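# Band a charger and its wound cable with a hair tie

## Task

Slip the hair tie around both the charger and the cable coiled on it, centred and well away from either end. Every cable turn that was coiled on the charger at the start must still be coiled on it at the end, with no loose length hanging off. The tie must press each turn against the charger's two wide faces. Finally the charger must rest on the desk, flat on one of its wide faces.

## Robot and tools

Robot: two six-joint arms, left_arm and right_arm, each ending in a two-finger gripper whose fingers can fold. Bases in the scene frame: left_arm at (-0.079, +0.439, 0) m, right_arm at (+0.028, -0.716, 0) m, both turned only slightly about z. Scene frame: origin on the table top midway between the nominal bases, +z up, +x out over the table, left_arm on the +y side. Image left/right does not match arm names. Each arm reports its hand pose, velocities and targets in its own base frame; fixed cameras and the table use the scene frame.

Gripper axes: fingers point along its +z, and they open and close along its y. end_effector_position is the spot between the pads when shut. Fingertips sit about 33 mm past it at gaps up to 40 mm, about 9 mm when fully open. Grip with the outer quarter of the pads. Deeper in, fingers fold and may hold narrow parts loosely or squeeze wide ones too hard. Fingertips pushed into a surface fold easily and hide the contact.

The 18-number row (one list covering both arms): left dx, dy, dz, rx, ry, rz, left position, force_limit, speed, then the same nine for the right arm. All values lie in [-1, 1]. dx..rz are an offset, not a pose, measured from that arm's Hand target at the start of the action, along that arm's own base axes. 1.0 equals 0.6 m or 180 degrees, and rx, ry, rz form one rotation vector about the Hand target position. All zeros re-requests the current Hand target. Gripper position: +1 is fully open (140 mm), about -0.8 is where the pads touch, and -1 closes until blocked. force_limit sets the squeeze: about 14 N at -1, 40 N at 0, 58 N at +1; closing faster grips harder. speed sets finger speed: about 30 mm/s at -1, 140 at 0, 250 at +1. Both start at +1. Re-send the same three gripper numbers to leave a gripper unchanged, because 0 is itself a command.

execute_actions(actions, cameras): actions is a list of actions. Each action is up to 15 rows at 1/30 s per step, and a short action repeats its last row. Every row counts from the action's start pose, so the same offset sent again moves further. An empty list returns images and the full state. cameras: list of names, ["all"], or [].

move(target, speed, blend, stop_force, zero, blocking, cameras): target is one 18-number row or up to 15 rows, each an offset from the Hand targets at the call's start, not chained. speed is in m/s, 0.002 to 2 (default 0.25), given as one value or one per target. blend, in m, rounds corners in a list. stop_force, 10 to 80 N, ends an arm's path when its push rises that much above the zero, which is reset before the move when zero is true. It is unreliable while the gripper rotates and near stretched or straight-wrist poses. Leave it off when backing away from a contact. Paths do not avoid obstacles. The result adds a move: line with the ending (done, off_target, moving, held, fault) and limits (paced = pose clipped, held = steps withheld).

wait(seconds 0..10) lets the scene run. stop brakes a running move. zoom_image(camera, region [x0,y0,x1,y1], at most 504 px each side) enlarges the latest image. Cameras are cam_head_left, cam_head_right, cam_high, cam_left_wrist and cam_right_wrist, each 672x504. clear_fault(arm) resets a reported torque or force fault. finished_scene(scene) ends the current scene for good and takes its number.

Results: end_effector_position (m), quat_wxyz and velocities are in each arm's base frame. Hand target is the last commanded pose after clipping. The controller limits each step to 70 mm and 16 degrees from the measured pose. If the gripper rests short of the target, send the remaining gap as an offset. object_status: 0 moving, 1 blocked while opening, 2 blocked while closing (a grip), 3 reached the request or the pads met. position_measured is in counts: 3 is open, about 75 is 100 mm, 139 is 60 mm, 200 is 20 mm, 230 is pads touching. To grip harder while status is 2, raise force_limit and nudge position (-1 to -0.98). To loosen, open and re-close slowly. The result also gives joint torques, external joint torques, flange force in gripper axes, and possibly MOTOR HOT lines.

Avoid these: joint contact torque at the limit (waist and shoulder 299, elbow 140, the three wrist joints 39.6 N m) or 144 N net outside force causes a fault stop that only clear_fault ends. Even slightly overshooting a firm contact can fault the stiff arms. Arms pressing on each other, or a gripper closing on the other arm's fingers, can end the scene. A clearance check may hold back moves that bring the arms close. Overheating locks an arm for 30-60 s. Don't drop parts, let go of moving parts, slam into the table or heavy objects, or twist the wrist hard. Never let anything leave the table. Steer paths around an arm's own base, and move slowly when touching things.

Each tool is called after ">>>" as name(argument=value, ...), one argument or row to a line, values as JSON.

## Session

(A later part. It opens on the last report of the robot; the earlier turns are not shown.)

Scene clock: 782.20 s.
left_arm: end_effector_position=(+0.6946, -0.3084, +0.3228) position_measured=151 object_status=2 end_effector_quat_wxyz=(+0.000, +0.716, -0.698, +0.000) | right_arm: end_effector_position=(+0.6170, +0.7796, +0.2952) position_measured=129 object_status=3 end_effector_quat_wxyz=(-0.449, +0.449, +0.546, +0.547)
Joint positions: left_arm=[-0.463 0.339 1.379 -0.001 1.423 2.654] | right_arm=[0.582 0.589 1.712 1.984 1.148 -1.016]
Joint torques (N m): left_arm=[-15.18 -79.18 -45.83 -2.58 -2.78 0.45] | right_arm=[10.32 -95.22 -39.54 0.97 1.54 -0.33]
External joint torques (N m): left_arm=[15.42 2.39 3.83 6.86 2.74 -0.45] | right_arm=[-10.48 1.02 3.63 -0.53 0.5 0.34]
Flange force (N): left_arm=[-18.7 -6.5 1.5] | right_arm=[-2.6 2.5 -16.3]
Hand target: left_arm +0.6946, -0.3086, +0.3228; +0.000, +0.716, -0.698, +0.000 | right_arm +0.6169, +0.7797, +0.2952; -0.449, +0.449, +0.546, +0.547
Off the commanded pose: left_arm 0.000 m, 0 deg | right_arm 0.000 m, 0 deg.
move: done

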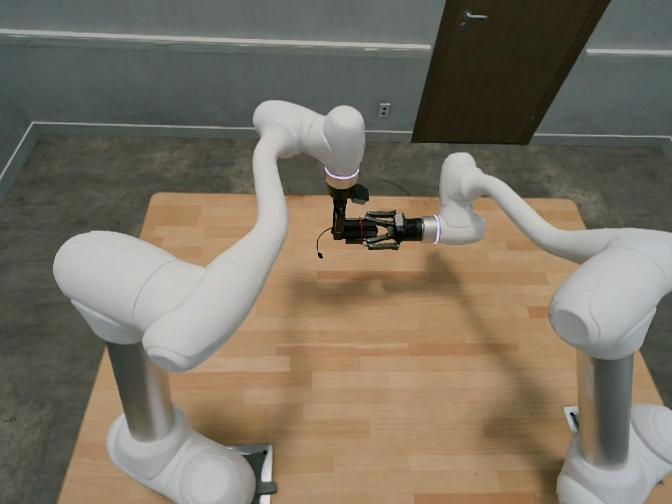

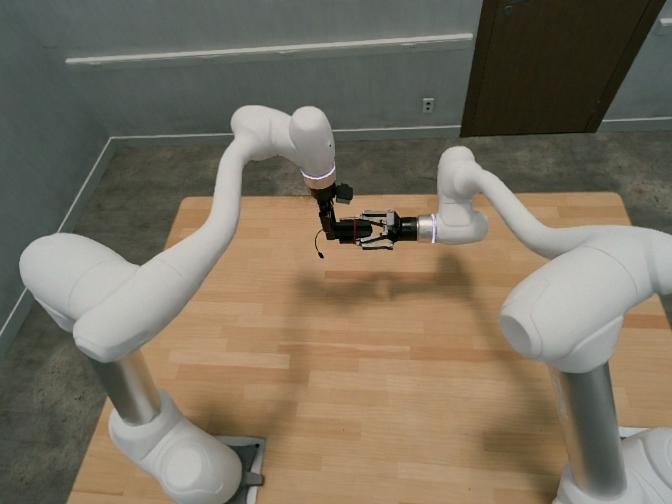

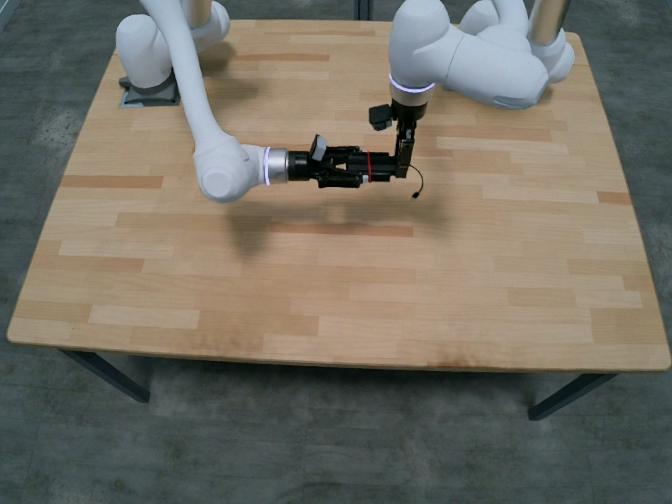

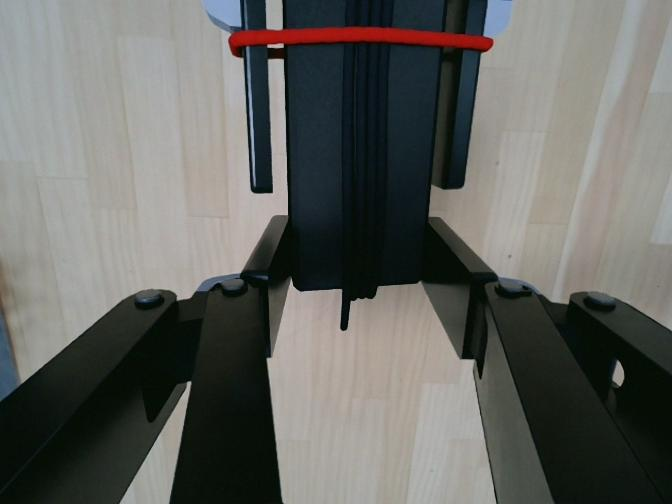

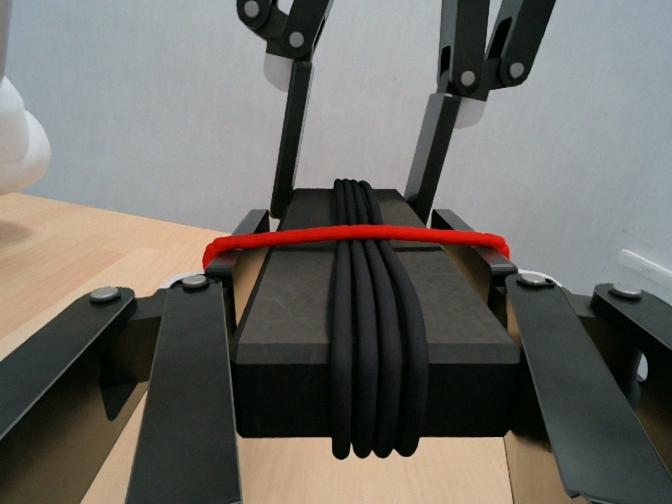

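>>> move(
  target=[
    [0,0,0,0,0,0,-0.98,1,-1, 0,-0.01,0,0,0,0,0,0,-1],
    [0,0,0,0,0,0,-0.98,1,-1, 0,-0.01,0,0,0,0,-1,-1,-1],
  ],
  speed=[0.04],
  cameras=["cam_right_wrist","cam_left_wrist"],
)

>>> zoom_image(
  camera="cam_left_wrist",
  region=[200, 0, 520, 240],
)

speed must be one number or one for each of the 2 targets, got a list of 1; nothing of the call was run

Scaled by 1.575.

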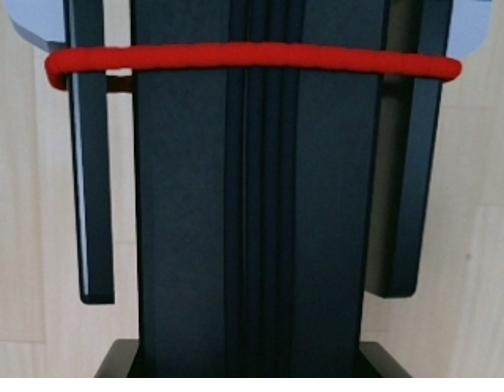

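>>> move(
  target=[
    [0,0,0,0,0,0,-0.98,1,-1, 0,-0.01,0,0,0,0,0,0,-1],
    [0,0,0,0,0,0,-0.98,1,-1, 0,-0.01,0,0,0,0,-1,-1,-1],
  ],
  speed=0.04,
  cameras=["cam_right_wrist","cam_left_wrist"],
)

>>> wait(
  seconds=1.0,
)

>>> zoom_image(
  camera="cam_left_wrist",
  region=[200, 0, 520, 240],
)

>>> zoom_image(
  camera="cam_right_wrist",
  region=[150, 120, 570, 450],
)

Scene clock: 804.87 s.
left_arm: end_effector_position=(+0.6946, -0.3086, +0.3228) position_measured=151 object_status=2 end_effector_quat_wxyz=(+0.000, +0.716, -0.698, +0.000) | right_arm: end_effector_position=(+0.6169, +0.7737, +0.2952) position_measured=147 object_status=2 end_effector_quat_wxyz=(-0.449, +0.449, +0.546, +0.546)
Joint positions: left_arm=[-0.463 0.339 1.379 -0.001 1.423 2.654] | right_arm=[0.575 0.585 1.719 1.981 1.154 -1.017]
Joint torques (N m): left_arm=[-2.96 -81.27 -39.87 3.07 1.95 0.37] | right_arm=[-6.88 -96.08 -37.09 2.4 0.35 -0.32]
External joint torques (N m): left_arm=[2.63 4.68 -2.09 1.17 -1.99 -0.37] | right_arm=[6.75 2.51 1.18 -1.93 1.7 0.32]
Flange force (N): left_arm=[2.1 -11.4 1.4] | right_arm=[-2.1 -2.6 4.9]
Hand target: left_arm +0.6946, -0.3086, +0.3228; +0.000, +0.716, -0.698, +0.000 | right_arm +0.6169, +0.7737, +0.2952; -0.449, +0.449, +0.546, +0.547
Off the commanded pose: left_arm 0.000 m, 0 deg | right_arm 0.000 m, 0 deg.
move: done
Images, in order (width x height): cam_left_wrist 672x504, cam_right_wrist 672x504.

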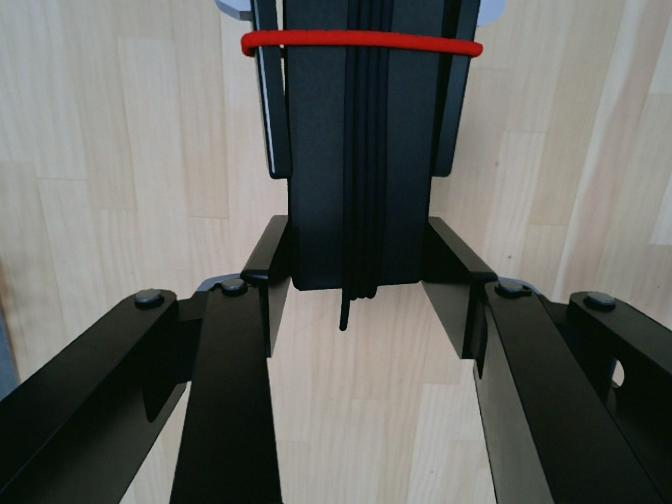

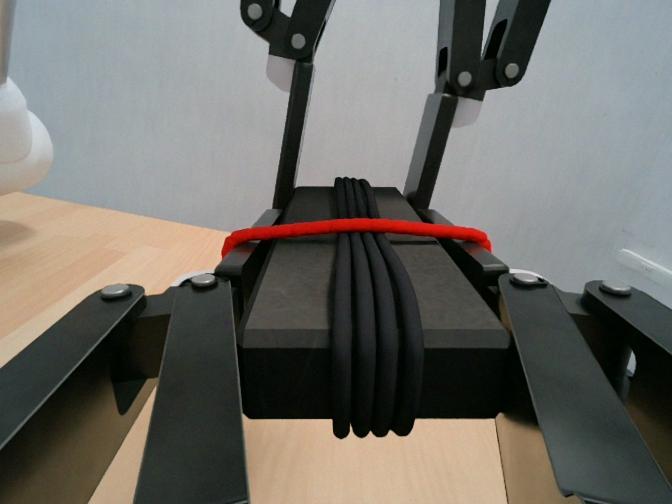

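Scene clock: 805.87 s.
left_arm: end_effector_position=(+0.6946, -0.3086, +0.3228) position_measured=151 object_status=2 end_effector_quat_wxyz=(+0.000, +0.716, -0.698, +0.000) | right_arm: end_effector_position=(+0.6169, +0.7737, +0.2952) position_measured=147 object_status=2 end_effector_quat_wxyz=(-0.449, +0.449, +0.546, +0.547)
Joint positions: left_arm=[-0.463 0.339 1.379 -0.001 1.423 2.654] | right_arm=[0.575 0.585 1.719 1.981 1.154 -1.017]
Joint torques (N m): left_arm=[-2.74 -81.03 -39.57 3.17 2.13 0.38] | right_arm=[-7.41 -96.52 -37.16 2.54 0.36 -0.29]
External joint torques (N m): left_arm=[3.27 3.94 -2.48 1.12 -2.16 -0.38] | right_arm=[7.65 2.85 1.36 -2.11 1.7 0.3]
Flange force (N): left_arm=[1.2 -11.4 1.0] | right_arm=[-2.4 -3.2 5.8]
Hand target: left_arm +0.6946, -0.3086, +0.3228; +0.000, +0.716, -0.698, +0.000 | right_arm +0.6169, +0.7737, +0.2952; -0.449, +0.449, +0.546, +0.547
Tool commands: left_gripper/position=-0.98 left_gripper/force_limit=+1.0 left_gripper/speed=-1.0 right_gripper/position=-1.0 right_gripper/force_limit=-1.0 right_gripper/speed=-1.0
Off the commanded pose: left_arm 0.000 m, 0 deg | right_arm 0.000 m, 0 deg.
wait: 1.00 s; at rest by 0.17 s

Scaled by 1.575.
This view is cut from an older image: the scene may have changed since it was taken.

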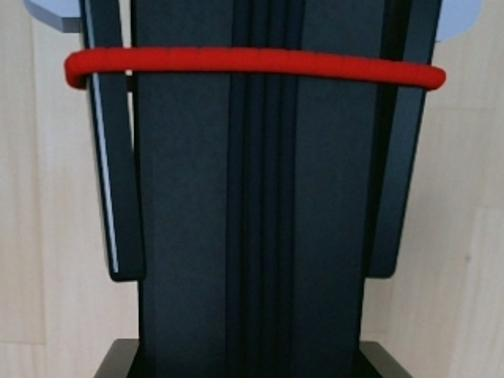

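Scaled by 1.200.
This view is cut from an older image: the scene may have changed since it was taken.

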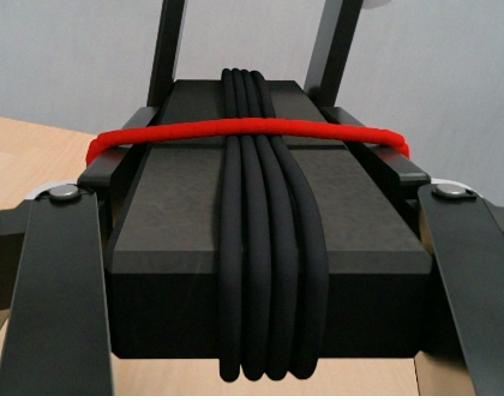

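>>> move(
  target=[
    [0,0,0,0,0,0,0.175,0,-1, 0,0,0,0,0,0,-1,-1,-1],
    [0,0,0.1667,0,0,0,0.175,0,-1, 0,0,0,0,0,0,-1,-1,-1],
  ],
  speed=0.1,
  cameras=["cam_right_wrist","cam_left_wrist","cam_high"],
)

Scene clock: 877.83 s.
left_arm: end_effector_position=(+0.6945, -0.3086, +0.4229) position_measured=107 object_status=3 end_effector_quat_wxyz=(+0.000, +0.716, -0.698, +0.000) | right_arm: end_effector_position=(+0.6169, +0.7737, +0.2952) position_measured=147 object_status=2 end_effector_quat_wxyz=(-0.449, +0.449, +0.546, +0.547)
Joint positions: left_arm=[-0.463 0.329 1.213 -0.001 1.599 2.654] | right_arm=[0.575 0.585 1.719 1.981 1.154 -1.017]
Joint torques (N m): left_arm=[-1.49 -77.08 -41.11 4.21 0.05 0.35] | right_arm=[-1.99 -99.35 -36.85 1.49 2.5 -0.29]
External joint torques (N m): left_arm=[1.52 0.75 -1.35 0.1 -0.08 -0.35] | right_arm=[2.05 5.8 1.14 -1.04 -0.45 0.29]
Flange force (N): left_arm=[0.5 -4.7 -2.4] | right_arm=[-6.0 2.2 4.7]
Hand target: left_arm +0.6946, -0.3086, +0.4228; +0.000, +0.716, -0.698, +0.000 | right_arm +0.6169, +0.7737, +0.2952; -0.449, +0.449, +0.546, +0.547
Off the commanded pose: left_arm 0.000 m, 0 deg | right_arm 0.000 m, 0 deg.
move: done
Images, in order (width x height): cam_high 672x504, cam_left_wrist 672x504, cam_right_wrist 672x504.

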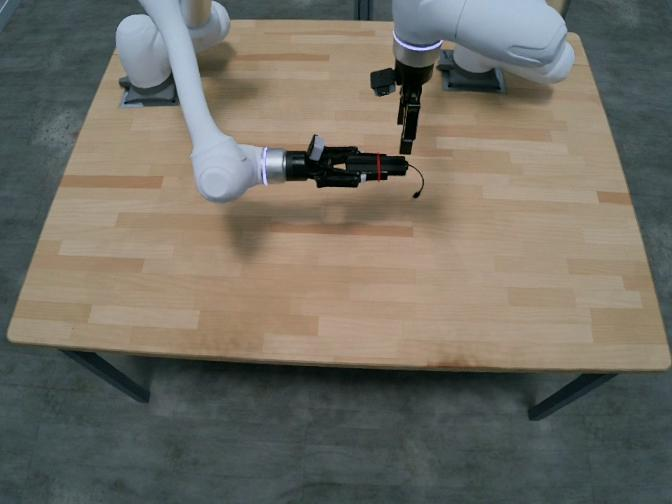

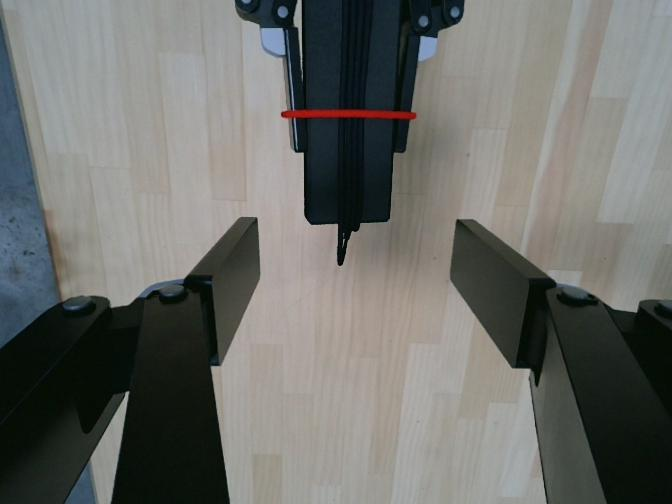

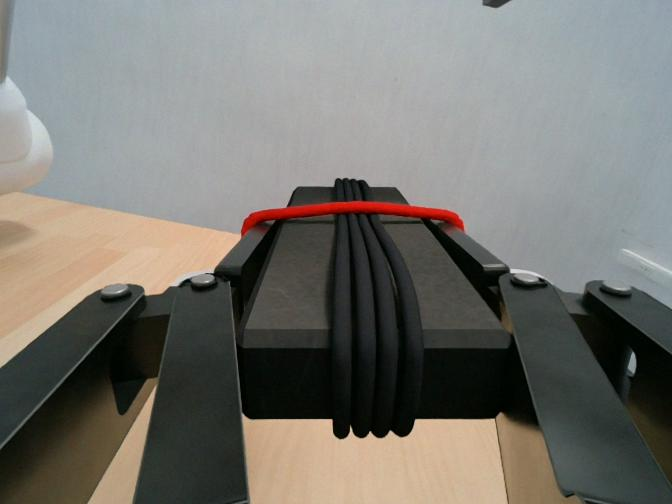

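>>> move(
  target=[
    [0,0,-0.1667,0,0,0,0.175,0,-1, 0,0,0,0,0,0,-1,-1,-1],
    [0,0,-0.1667,0,0,0,-1,0.5,-1, 0,0,0,0,0,0,-1,-1,-1],
  ],
  speed=0.1,
  cameras=[],
)

>>> wait(
  seconds=1.2,
  cameras=["cam_right_wrist","cam_left_wrist"],
)

>>> zoom_image(
  camera="cam_left_wrist",
  region=[200, 0, 520, 240],
)

Scene clock: 899.97 s.
left_arm: end_effector_position=(+0.6946, -0.3086, +0.3227) position_measured=150 object_status=0 end_effector_quat_wxyz=(+0.000, +0.716, -0.698, +0.000) | right_arm: end_effector_position=(+0.6169, +0.7737, +0.2951) position_measured=147 object_status=2 end_effector_quat_wxyz=(-0.449, +0.449, +0.546, +0.546)
Joint positions: left_arm=[-0.463 0.339 1.379 -0.001 1.423 2.654] | right_arm=[0.575 0.585 1.719 1.981 1.154 -1.017]
Joint torques (N m): left_arm=[-2.99 -74.5 -36.29 3.28 1.27 0.37] | right_arm=[-4.53 -104.54 -41.64 3.76 3.13 -0.4]
External joint torques (N m): left_arm=[2.55 -2.05 -5.68 0.96 -1.3 -0.37] | right_arm=[4.43 10.53 5.71 -3.29 -1.07 0.41]
Flange force (N): left_arm=[1.1 -9.1 -6.6] | right_arm=[-10.4 -1.9 4.0]
Hand target: left_arm +0.6946, -0.3086, +0.3228; +0.000, +0.716, -0.698, +0.000 | right_arm +0.6169, +0.7737, +0.2952; -0.449, +0.449, +0.546, +0.547
Off the commanded pose: left_arm 0.000 m, 0 deg | right_arm 0.000 m, 0 deg.
move: done
No camera images: "cameras" was empty.

Scene clock: 901.17 s.
left_arm: end_effector_position=(+0.6946, -0.3086, +0.3227) position_measured=150 object_status=2 end_effector_quat_wxyz=(+0.000, +0.716, -0.698, +0.000) | right_arm: end_effector_position=(+0.6169, +0.7737, +0.2952) position_measured=147 object_status=2 end_effector_quat_wxyz=(-0.449, +0.449, +0.546, +0.547)
Joint positions: left_arm=[-0.463 0.339 1.379 -0.001 1.423 2.654] | right_arm=[0.575 0.585 1.719 1.981 1.154 -1.017]
Joint torques (N m): left_arm=[-3.41 -74.84 -36.1 3.23 1.37 0.33] | right_arm=[-5.2 -104.37 -41.63 3.83 2.94 -0.39]
External joint torques (N m): left_arm=[3.61 -2.04 -5.93 1.05 -1.4 -0.33] | right_arm=[5.25 10.77 5.85 -3.39 -0.89 0.4]
Flange force (N): left_arm=[0.1 -10.2 -6.8] | right_arm=[-10.7 -2.5 4.6]
Hand target: left_arm +0.6946, -0.3086, +0.3228; +0.000, +0.716, -0.698, +0.000 | right_arm +0.6169, +0.7737, +0.2952; -0.449, +0.449, +0.546, +0.547
Tool commands: left_gripper/position=-1.0 left_gripper/force_limit=+0.5 left_gripper/speed=-1.0 right_gripper/position=-1.0 right_gripper/force_limit=-1.0 right_gripper/speed=-1.0
Off the commanded pose: left_arm 0.000 m, 0 deg | right_arm 0.000 m, 0 deg.
wait: 1.20 s; at rest by 0.17 s
Images, in order (width x height): cam_left_wrist 672x504, cam_right_wrist 672x504.

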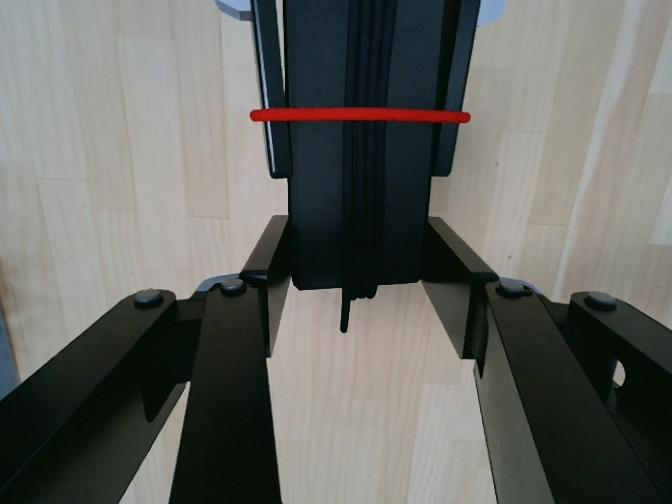

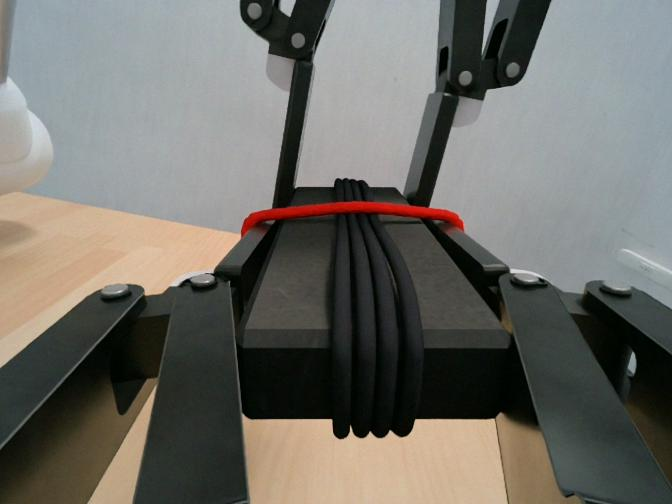

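Scaled by 1.575.

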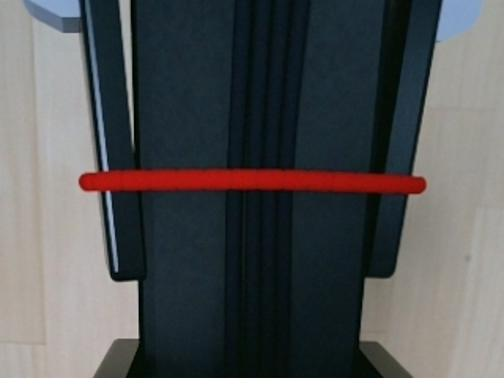

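>>> move(
  target=[
    [0,0,0,0,0,0,-1,0.5,-1, 0,-0.01,0,0,0,0,-1,-1,-1],
  ],
  speed=0.03,
  cameras=["cam_left_wrist"],
)

>>> zoom_image(
  camera="cam_left_wrist",
  region=[200, 0, 520, 240],
)

Scene clock: 904.77 s.
left_arm: end_effector_position=(+0.6946, -0.3086, +0.3228) position_measured=150 object_status=2 end_effector_quat_wxyz=(+0.000, +0.716, -0.698, +0.000) | right_arm: end_effector_position=(+0.6169, +0.7677, +0.2952) position_measured=147 object_status=2 end_effector_quat_wxyz=(-0.449, +0.449, +0.546, +0.547)
Joint positions: left_arm=[-0.463 0.339 1.379 -0.001 1.423 2.654] | right_arm=[0.569 0.581 1.727 1.977 1.16 -1.018]
Joint torques (N m): left_arm=[3.45 -80.49 -37.98 6.54 2.97 0.56] | right_arm=[-11.35 -97.79 -35.37 2.09 1.23 -0.35]
External joint torques (N m): left_arm=[-3.28 3.71 -4.03 -2.27 -3 -0.56] | right_arm=[11.28 4.93 -0.26 -1.61 0.82 0.36]
Flange force (N): left_arm=[10.1 -9.6 0.1] | right_arm=[-4.0 -1.6 14.6]
Hand target: left_arm +0.6946, -0.3086, +0.3228; +0.000, +0.716, -0.698, +0.000 | right_arm +0.6169, +0.7677, +0.2952; -0.449, +0.449, +0.546, +0.547
Off the commanded pose: left_arm 0.000 m, 0 deg | right_arm 0.000 m, 0 deg.
move: done
Images, in order (width x height): cam_left_wrist 672x504.

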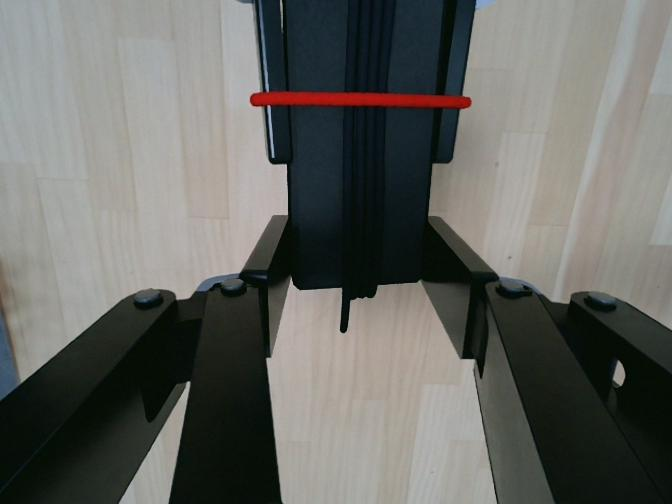

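Scaled by 1.575.

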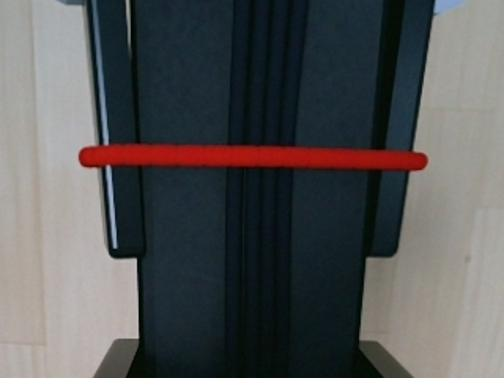

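>>> move(
  target=[
    [0,0,0,0,0,0,0.175,0,-1, 0,0,0,0,0,0,-1,-1,-1],
    [0,0,0.2333,0,0,0,0.175,0,-1, 0,0,0,0,0,0,-1,-1,-1],
    [0.0023,-0.0917,0.2333,0,0,0,0.175,0,-1, 0,0,0,0,-0.437,0,-1,-1,-1],
  ],
  speed=[0.1,0.2,0.25],
  cameras=["cam_right_wrist","cam_left_wrist","cam_high"],
)

>>> zoom_image(
  camera="cam_left_wrist",
  region=[200, 50, 520, 350],
)

Scene clock: 932.70 s.
left_arm: end_effector_position=(+0.6960, -0.3636, +0.4627) position_measured=107 object_status=3 end_effector_quat_wxyz=(+0.000, +0.716, -0.698, +0.000) | right_arm: end_effector_position=(+0.6171, +0.7676, +0.2952) position_measured=147 object_status=2 end_effector_quat_wxyz=(-0.001, +0.001, +0.707, +0.707)
Joint positions: left_arm=[-0.525 0.379 1.072 -0.001 1.69 2.591] | right_arm=[0.569 0.581 1.727 1.977 1.161 -2.391]
Joint torques (N m): left_arm=[-1.08 -82.13 -40.5 4.17 0.18 0.3] | right_arm=[-2.11 -99.04 -36.73 1.52 2.53 -0.28]
External joint torques (N m): left_arm=[1.22 1.2 -1.67 0.12 -0.22 -0.3] | right_arm=[2.11 5.78 1.06 -1.04 -0.48 0.33]
Flange force (N): left_arm=[2.1 -6.2 -3.4] | right_arm=[-3.5 -5.4 4.9]
Hand target: left_arm +0.6960, -0.3636, +0.4627; +0.000, +0.716, -0.698, +0.000 | right_arm +0.6169, +0.7677, +0.2952; -0.001, +0.001, +0.707, +0.707
Off the commanded pose: left_arm 0.000 m, 0 deg | right_arm 0.000 m, 0 deg.
move: done
Images, in order (width x height): cam_high 672x504, cam_left_wrist 672x504, cam_right_wrist 672x504.

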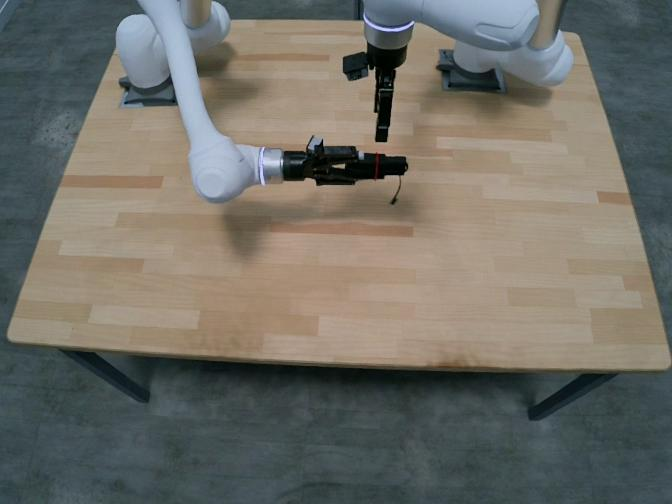

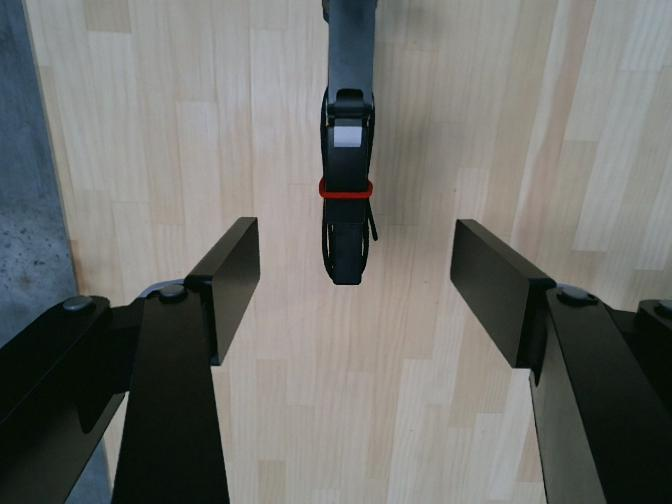

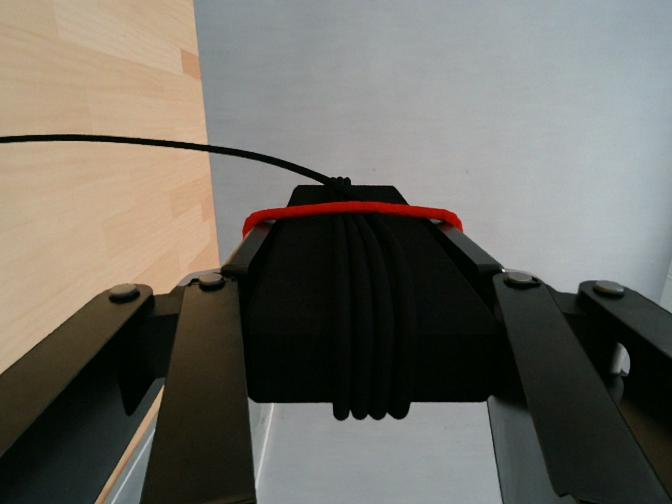

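Scaled by 1.575.

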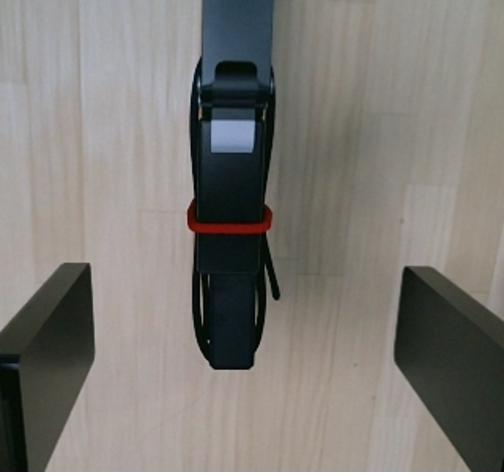

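>>> move(
  target=[
    [0.004,-0.0072,-0.155,0,0,0,0.175,0,-1, 0,0,0,0,0,0,-1,-1,-1],
  ],
  speed=0.15,
  cameras=["cam_right_wrist","cam_left_wrist"],
)

>>> zoom_image(
  camera="cam_left_wrist",
  region=[200, 100, 520, 400],
)

Scene clock: 945.47 s.
left_arm: end_effector_position=(+0.6984, -0.3679, +0.3698) position_measured=107 object_status=3 end_effector_quat_wxyz=(+0.000, +0.716, -0.698, +0.000) | right_arm: end_effector_position=(+0.6169, +0.7677, +0.2952) position_measured=147 object_status=2 end_effector_quat_wxyz=(-0.001, +0.001, +0.707, +0.707)
Joint positions: left_arm=[-0.528 0.38 1.237 -0.001 1.524 2.588] | right_arm=[0.569 0.581 1.727 1.977 1.161 -2.391]
Joint torques (N m): left_arm=[-1.41 -82.54 -40.63 4.28 0.18 0.35] | right_arm=[-2.11 -99.01 -36.7 1.49 2.55 -0.24]
External joint torques (N m): left_arm=[1.82 1.41 -1.74 0.04 -0.22 -0.35] | right_arm=[1.87 5.98 1.15 -0.97 -0.51 0.29]
Flange force (N): left_arm=[1.6 -6.6 -2.4] | right_arm=[-3.6 -5.7 4.7]
Hand target: left_arm +0.6984, -0.3679, +0.3697; +0.000, +0.716, -0.698, +0.000 | right_arm +0.6169, +0.7677, +0.2952; -0.001, +0.001, +0.707, +0.707
Off the commanded pose: left_arm 0.000 m, 0 deg | right_arm 0.000 m, 0 deg.
move: done
Images, in order (width x height): cam_left_wrist 672x504, cam_right_wrist 672x504.

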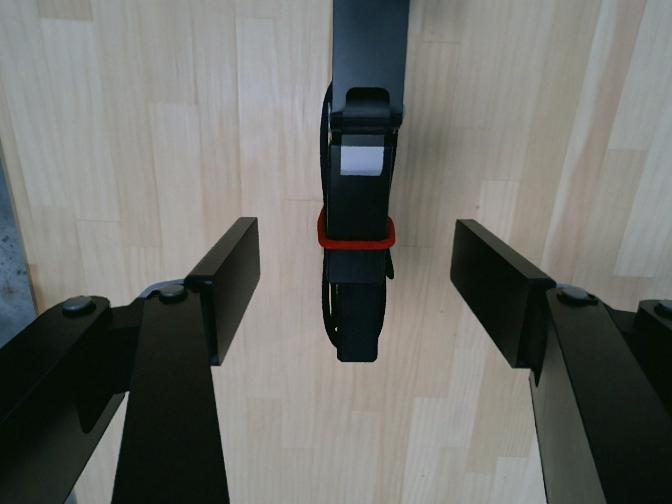

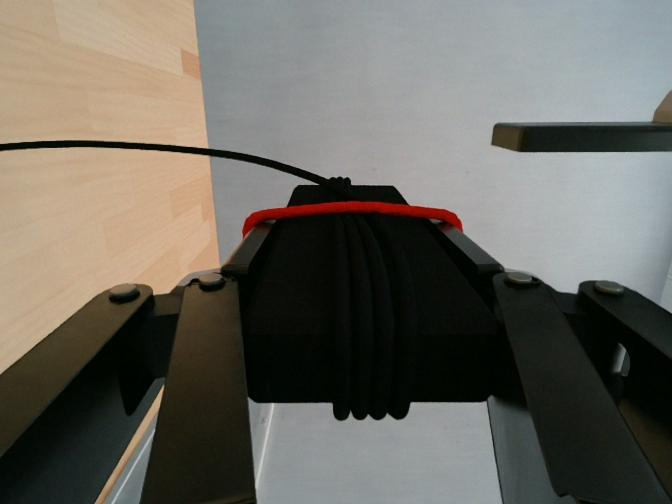

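Scaled by 1.575.

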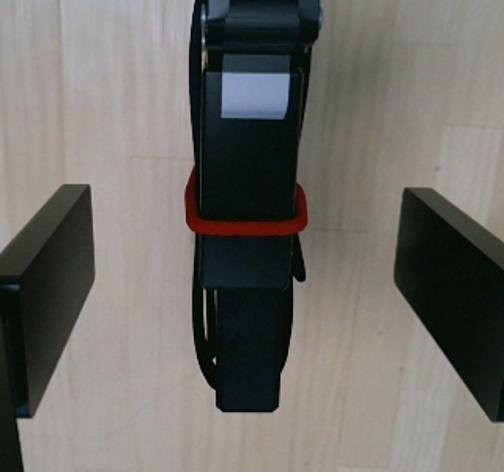

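>>> move(
  target=[
    [0,0.003,-0.0928,0,0,0,0.175,0,-1, 0,0,0,0,0,0,-1,-1,-1],
    [0,0.003,-0.0928,0,0,0,-1,-0.3,-1, 0,0,0,0,0,0,-1,-1,-1],
  ],
  speed=[0.08,0.08],
  cameras=[],
)

>>> wait(
  seconds=1.2,
  cameras=["cam_right_wrist","cam_left_wrist","cam_high"],
)

>>> zoom_image(
  camera="cam_left_wrist",
  region=[200, 100, 520, 400],
)

Scene clock: 957.00 s.
left_arm: end_effector_position=(+0.6983, -0.3661, +0.3140) position_measured=179 object_status=0 end_effector_quat_wxyz=(+0.001, +0.716, -0.698, +0.000) | right_arm: end_effector_position=(+0.6169, +0.7677, +0.2952) position_measured=147 object_status=2 end_effector_quat_wxyz=(-0.001, +0.001, +0.707, +0.707)
Joint positions: left_arm=[-0.526 0.388 1.327 -0.001 1.427 2.591] | right_arm=[0.569 0.581 1.727 1.977 1.161 -2.391]
Joint torques (N m): left_arm=[5.33 -80.07 -46.18 7.46 -4.52 0.33] | right_arm=[11.61 -102.25 -31.72 -2.68 6.82 -0.62]
External joint torques (N m): left_arm=[-5.03 -1.66 4.13 -3.18 4.48 -0.33] | right_arm=[-11.53 8.42 -4.12 3.16 -4.75 0.66]
Flange force (N): left_arm=[1.3 11.7 -2.0] | right_arm=[-21.1 -5.5 5.2]
Hand target: left_arm +0.6984, -0.3661, +0.3141; +0.000, +0.716, -0.698, +0.000 | right_arm +0.6169, +0.7677, +0.2952; -0.001, +0.001, +0.707, +0.707
Off the commanded pose: left_arm 0.000 m, 0 deg | right_arm 0.000 m, 0 deg.
move: done
No camera images: "cameras" was empty.

Scene clock: 958.20 s.
left_arm: end_effector_position=(+0.6984, -0.3661, +0.3141) position_measured=179 object_status=2 end_effector_quat_wxyz=(+0.001, +0.716, -0.698, +0.000) | right_arm: end_effector_position=(+0.6169, +0.7677, +0.2952) position_measured=147 object_status=2 end_effector_quat_wxyz=(-0.001, +0.001, +0.707, +0.707)
Joint positions: left_arm=[-0.526 0.388 1.327 -0.001 1.427 2.591] | right_arm=[0.569 0.581 1.727 1.977 1.161 -2.391]
Joint torques (N m): left_arm=[5.51 -80.84 -46.73 7.47 -4.61 0.35] | right_arm=[11.97 -101.37 -31.27 -2.94 6.7 -0.66]
External joint torques (N m): left_arm=[-5.54 -0.92 4.64 -3.2 4.57 -0.35] | right_arm=[-12.08 8.37 -4.37 3.44 -4.65 0.7]
Flange force (N): left_arm=[1.9 12.0 -1.2] | right_arm=[-21.7 -5.5 4.9]
Hand target: left_arm +0.6984, -0.3661, +0.3141; +0.000, +0.716, -0.698, +0.000 | right_arm +0.6169, +0.7677, +0.2952; -0.001, +0.001, +0.707, +0.707
Tool commands: left_gripper/position=-1.0 left_gripper/force_limit=-0.3 left_gripper/speed=-1.0 right_gripper/position=-1.0 right_gripper/force_limit=-1.0 right_gripper/speed=-1.0
Off the commanded pose: left_arm 0.000 m, 0 deg | right_arm 0.000 m, 0 deg.
wait: 1.20 s; at rest by 0.17 s
Images, in order (width x height): cam_high 672x504, cam_left_wrist 672x504, cam_right_wrist 672x504.

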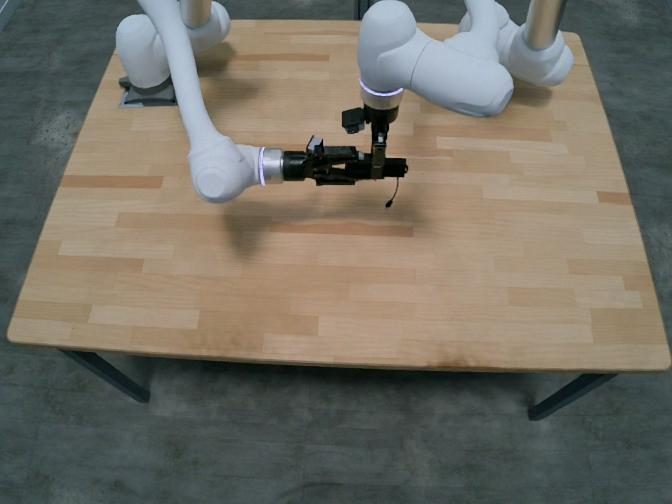

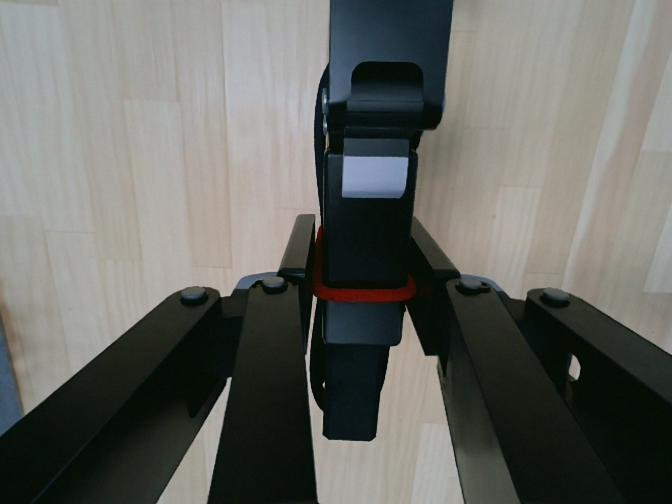

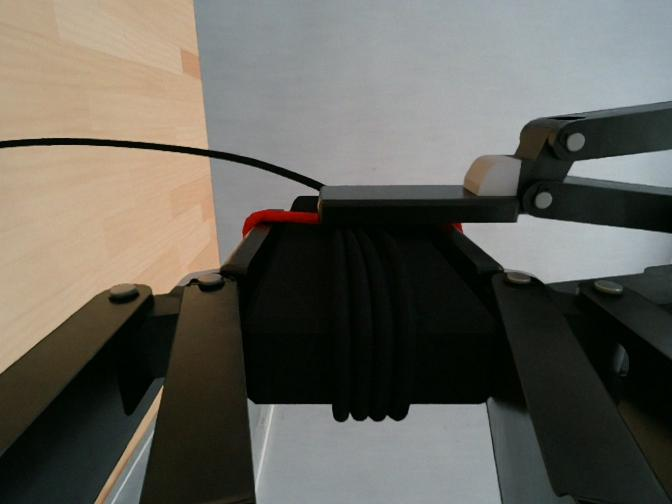

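Scaled by 1.575.

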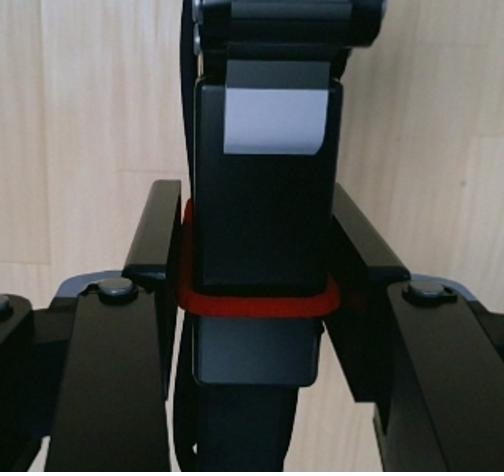

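>>> move(
  target=[
    [-0.002,0,0,0,0,0,-1,-0.3,-1, 0,0,0,0,0,0,-1,-1,-1],
  ],
  speed=0.01,
  cameras=["cam_left_wrist"],
)

>>> zoom_image(
  camera="cam_left_wrist",
  region=[200, 100, 520, 400],
)

Scene clock: 967.97 s.
left_arm: end_effector_position=(+0.6972, -0.3661, +0.3141) position_measured=179 object_status=2 end_effector_quat_wxyz=(+0.000, +0.716, -0.698, +0.000) | right_arm: end_effector_position=(+0.6169, +0.7677, +0.2952) position_measured=147 object_status=2 end_effector_quat_wxyz=(-0.001, +0.001, +0.707, +0.707)
Joint positions: left_arm=[-0.527 0.386 1.329 -0.001 1.426 2.59] | right_arm=[0.569 0.581 1.727 1.977 1.161 -2.391]
Joint torques (N m): left_arm=[-1.56 -83.82 -40.68 3.95 0.59 0.32] | right_arm=[-2.95 -97.54 -36.3 1.37 1.96 -0.37]
External joint torques (N m): left_arm=[1.73 2.44 -1.33 0.32 -0.63 -0.32] | right_arm=[3.31 3.57 0.51 -0.91 0.12 0.41]
Flange force (N): left_arm=[1.7 -6.8 -0.3] | right_arm=[-1.5 -3.0 4.9]
Hand target: left_arm +0.6972, -0.3661, +0.3141; +0.000, +0.716, -0.698, +0.000 | right_arm +0.6169, +0.7677, +0.2952; -0.001, +0.001, +0.707, +0.707
Off the commanded pose: left_arm 0.000 m, 0 deg | right_arm 0.000 m, 0 deg.
move: done
Images, in order (width x height): cam_left_wrist 672x504.

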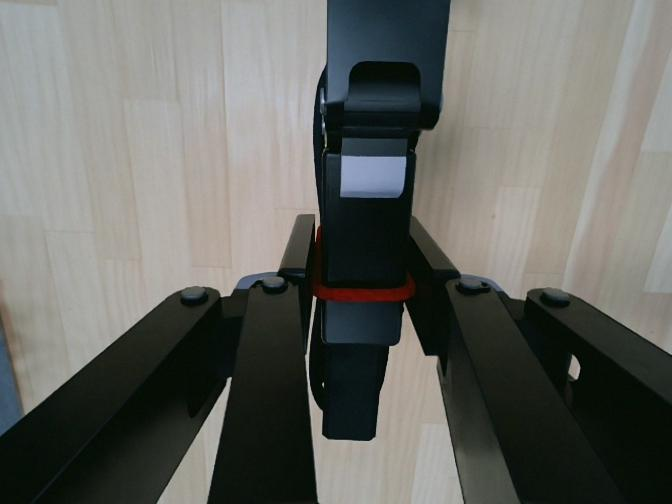

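Scaled by 1.575.

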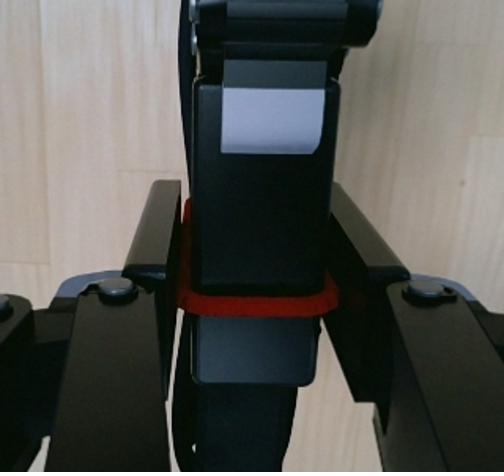

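>>> move(
  target=[
    [0,0,0,0,0,0,-1,-0.3,-1, 0,0,0,0,0,0,-0.055,-1,-1],
  ],
  speed=0.05,
  cameras=["cam_left_wrist","cam_right_wrist"],
)

>>> zoom_image(
  camera="cam_right_wrist",
  region=[180, 120, 560, 450],
)

Scene clock: 976.90 s.
left_arm: end_effector_position=(+0.6972, -0.3662, +0.3141) position_measured=179 object_status=2 end_effector_quat_wxyz=(+0.001, +0.716, -0.698, +0.000) | right_arm: end_effector_position=(+0.6169, +0.7677, +0.2952) position_measured=137 object_status=3 end_effector_quat_wxyz=(-0.001, +0.001, +0.707, +0.707)
Joint positions: left_arm=[-0.527 0.386 1.329 -0.001 1.426 2.59] | right_arm=[0.569 0.581 1.727 1.977 1.161 -2.391]
Joint torques (N m): left_arm=[-0.23 -82.51 -41.14 4.64 -0.12 0.32] | right_arm=[-1.26 -99.13 -36.09 1.1 2.9 -0.29]
External joint torques (N m): left_arm=[0.27 1.1 -0.88 -0.38 0.08 -0.32] | right_arm=[1.1 5.45 0.2 -0.6 -0.84 0.33]
Flange force (N): left_arm=[2.0 -3.4 -1.2] | right_arm=[-5.0 -4.7 5.3]
Hand target: left_arm +0.6972, -0.3661, +0.3141; +0.000, +0.716, -0.698, +0.000 | right_arm +0.6169, +0.7677, +0.2952; -0.001, +0.001, +0.707, +0.707
Off the commanded pose: left_arm 0.000 m, 0 deg | right_arm 0.000 m, 0 deg.
move: done
Images, in order (width x height): cam_left_wrist 672x504, cam_right_wrist 672x504.

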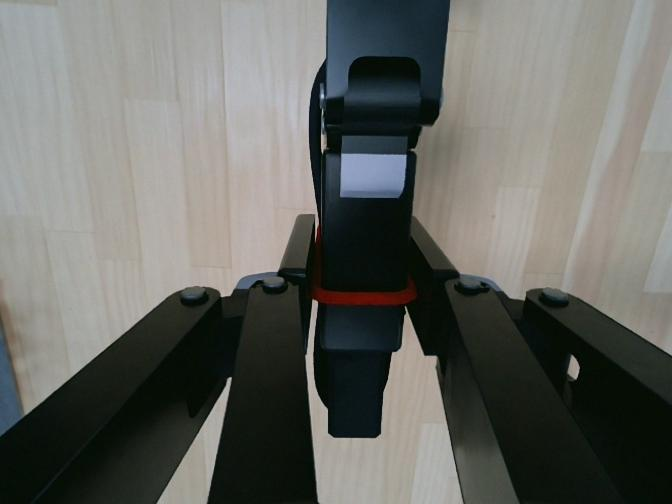

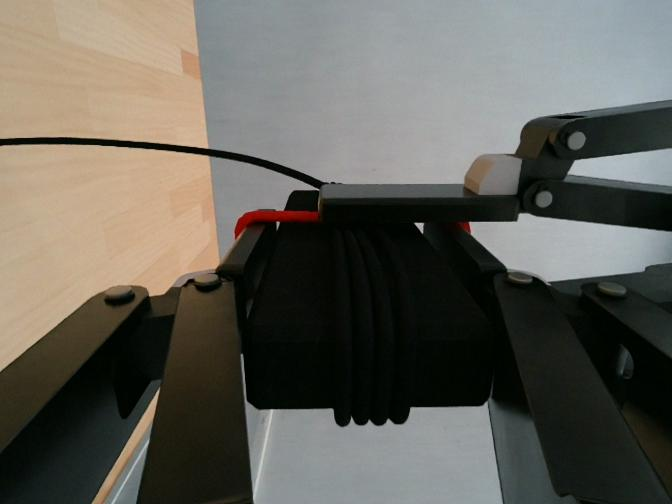

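Scaled by 1.326.

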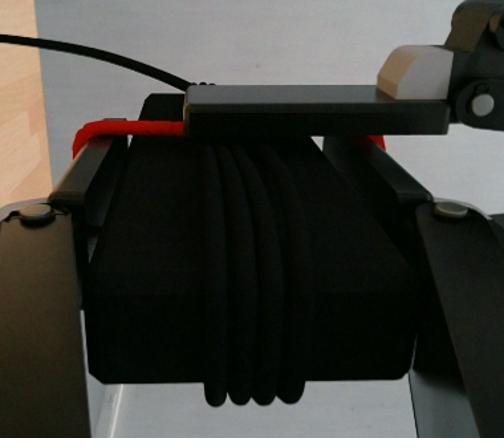

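>>> move(
  target=[
    [0,0,0,0,0,0,-1,-0.3,-1, 0,-0.02,0,0,0,0,-0.055,-1,-1],
  ],
  speed=0.03,
  cameras=["cam_left_wrist","cam_right_wrist"],
)

>>> zoom_image(
  camera="cam_left_wrist",
  region=[200, 100, 520, 450],
)

Scene clock: 982.10 s.
left_arm: end_effector_position=(+0.6972, -0.3661, +0.3141) position_measured=179 object_status=2 end_effector_quat_wxyz=(+0.001, +0.716, -0.698, +0.000) | right_arm: end_effector_position=(+0.6169, +0.7557, +0.2952) position_measured=137 object_status=3 end_effector_quat_wxyz=(-0.001, +0.001, +0.707, +0.707)
Joint positions: left_arm=[-0.527 0.386 1.329 -0.001 1.426 2.59] | right_arm=[0.555 0.573 1.742 1.969 1.173 -2.394]
Joint torques (N m): left_arm=[0.68 -83.62 -41.92 5.17 -0.14 0.3] | right_arm=[-1.4 -96.89 -34.37 0.5 2.81 -0.38]
External joint torques (N m): left_arm=[-0.92 2.03 -0.19 -0.9 0.11 -0.3] | right_arm=[1.28 4.73 -1 0.03 -0.76 0.42]
Flange force (N): left_arm=[3.2 -2.5 0.0] | right_arm=[-5.9 -3.7 6.8]
Hand target: left_arm +0.6972, -0.3661, +0.3141; +0.000, +0.716, -0.698, +0.000 | right_arm +0.6169, +0.7557, +0.2952; -0.001, +0.001, +0.707, +0.707
Off the commanded pose: left_arm 0.000 m, 0 deg | right_arm 0.000 m, 0 deg.
move: done
Images, in order (width x height): cam_left_wrist 672x504, cam_right_wrist 672x504.

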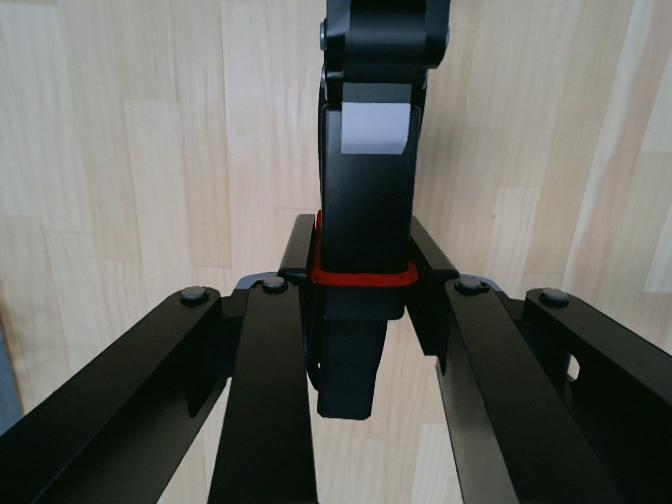

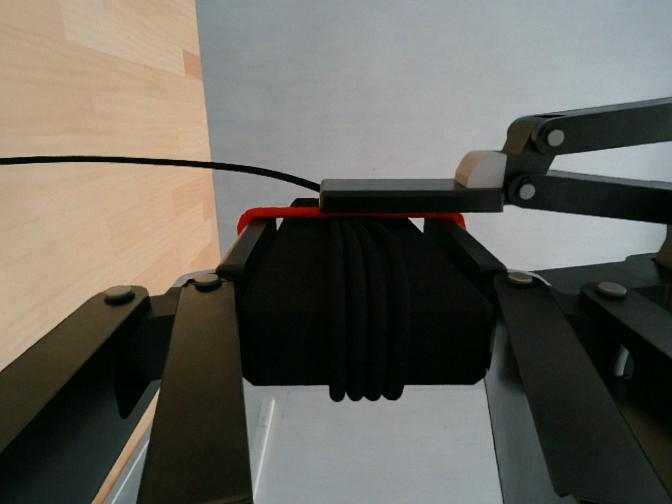

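Scaled by 1.440.

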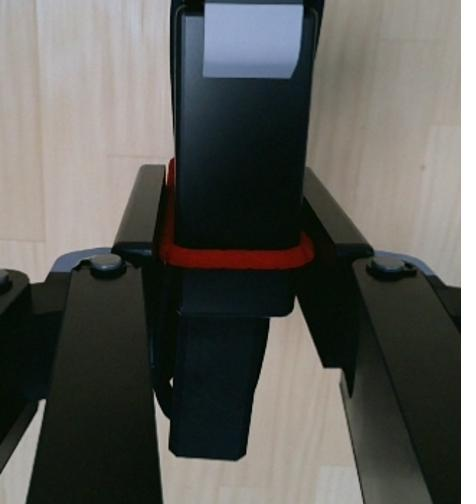

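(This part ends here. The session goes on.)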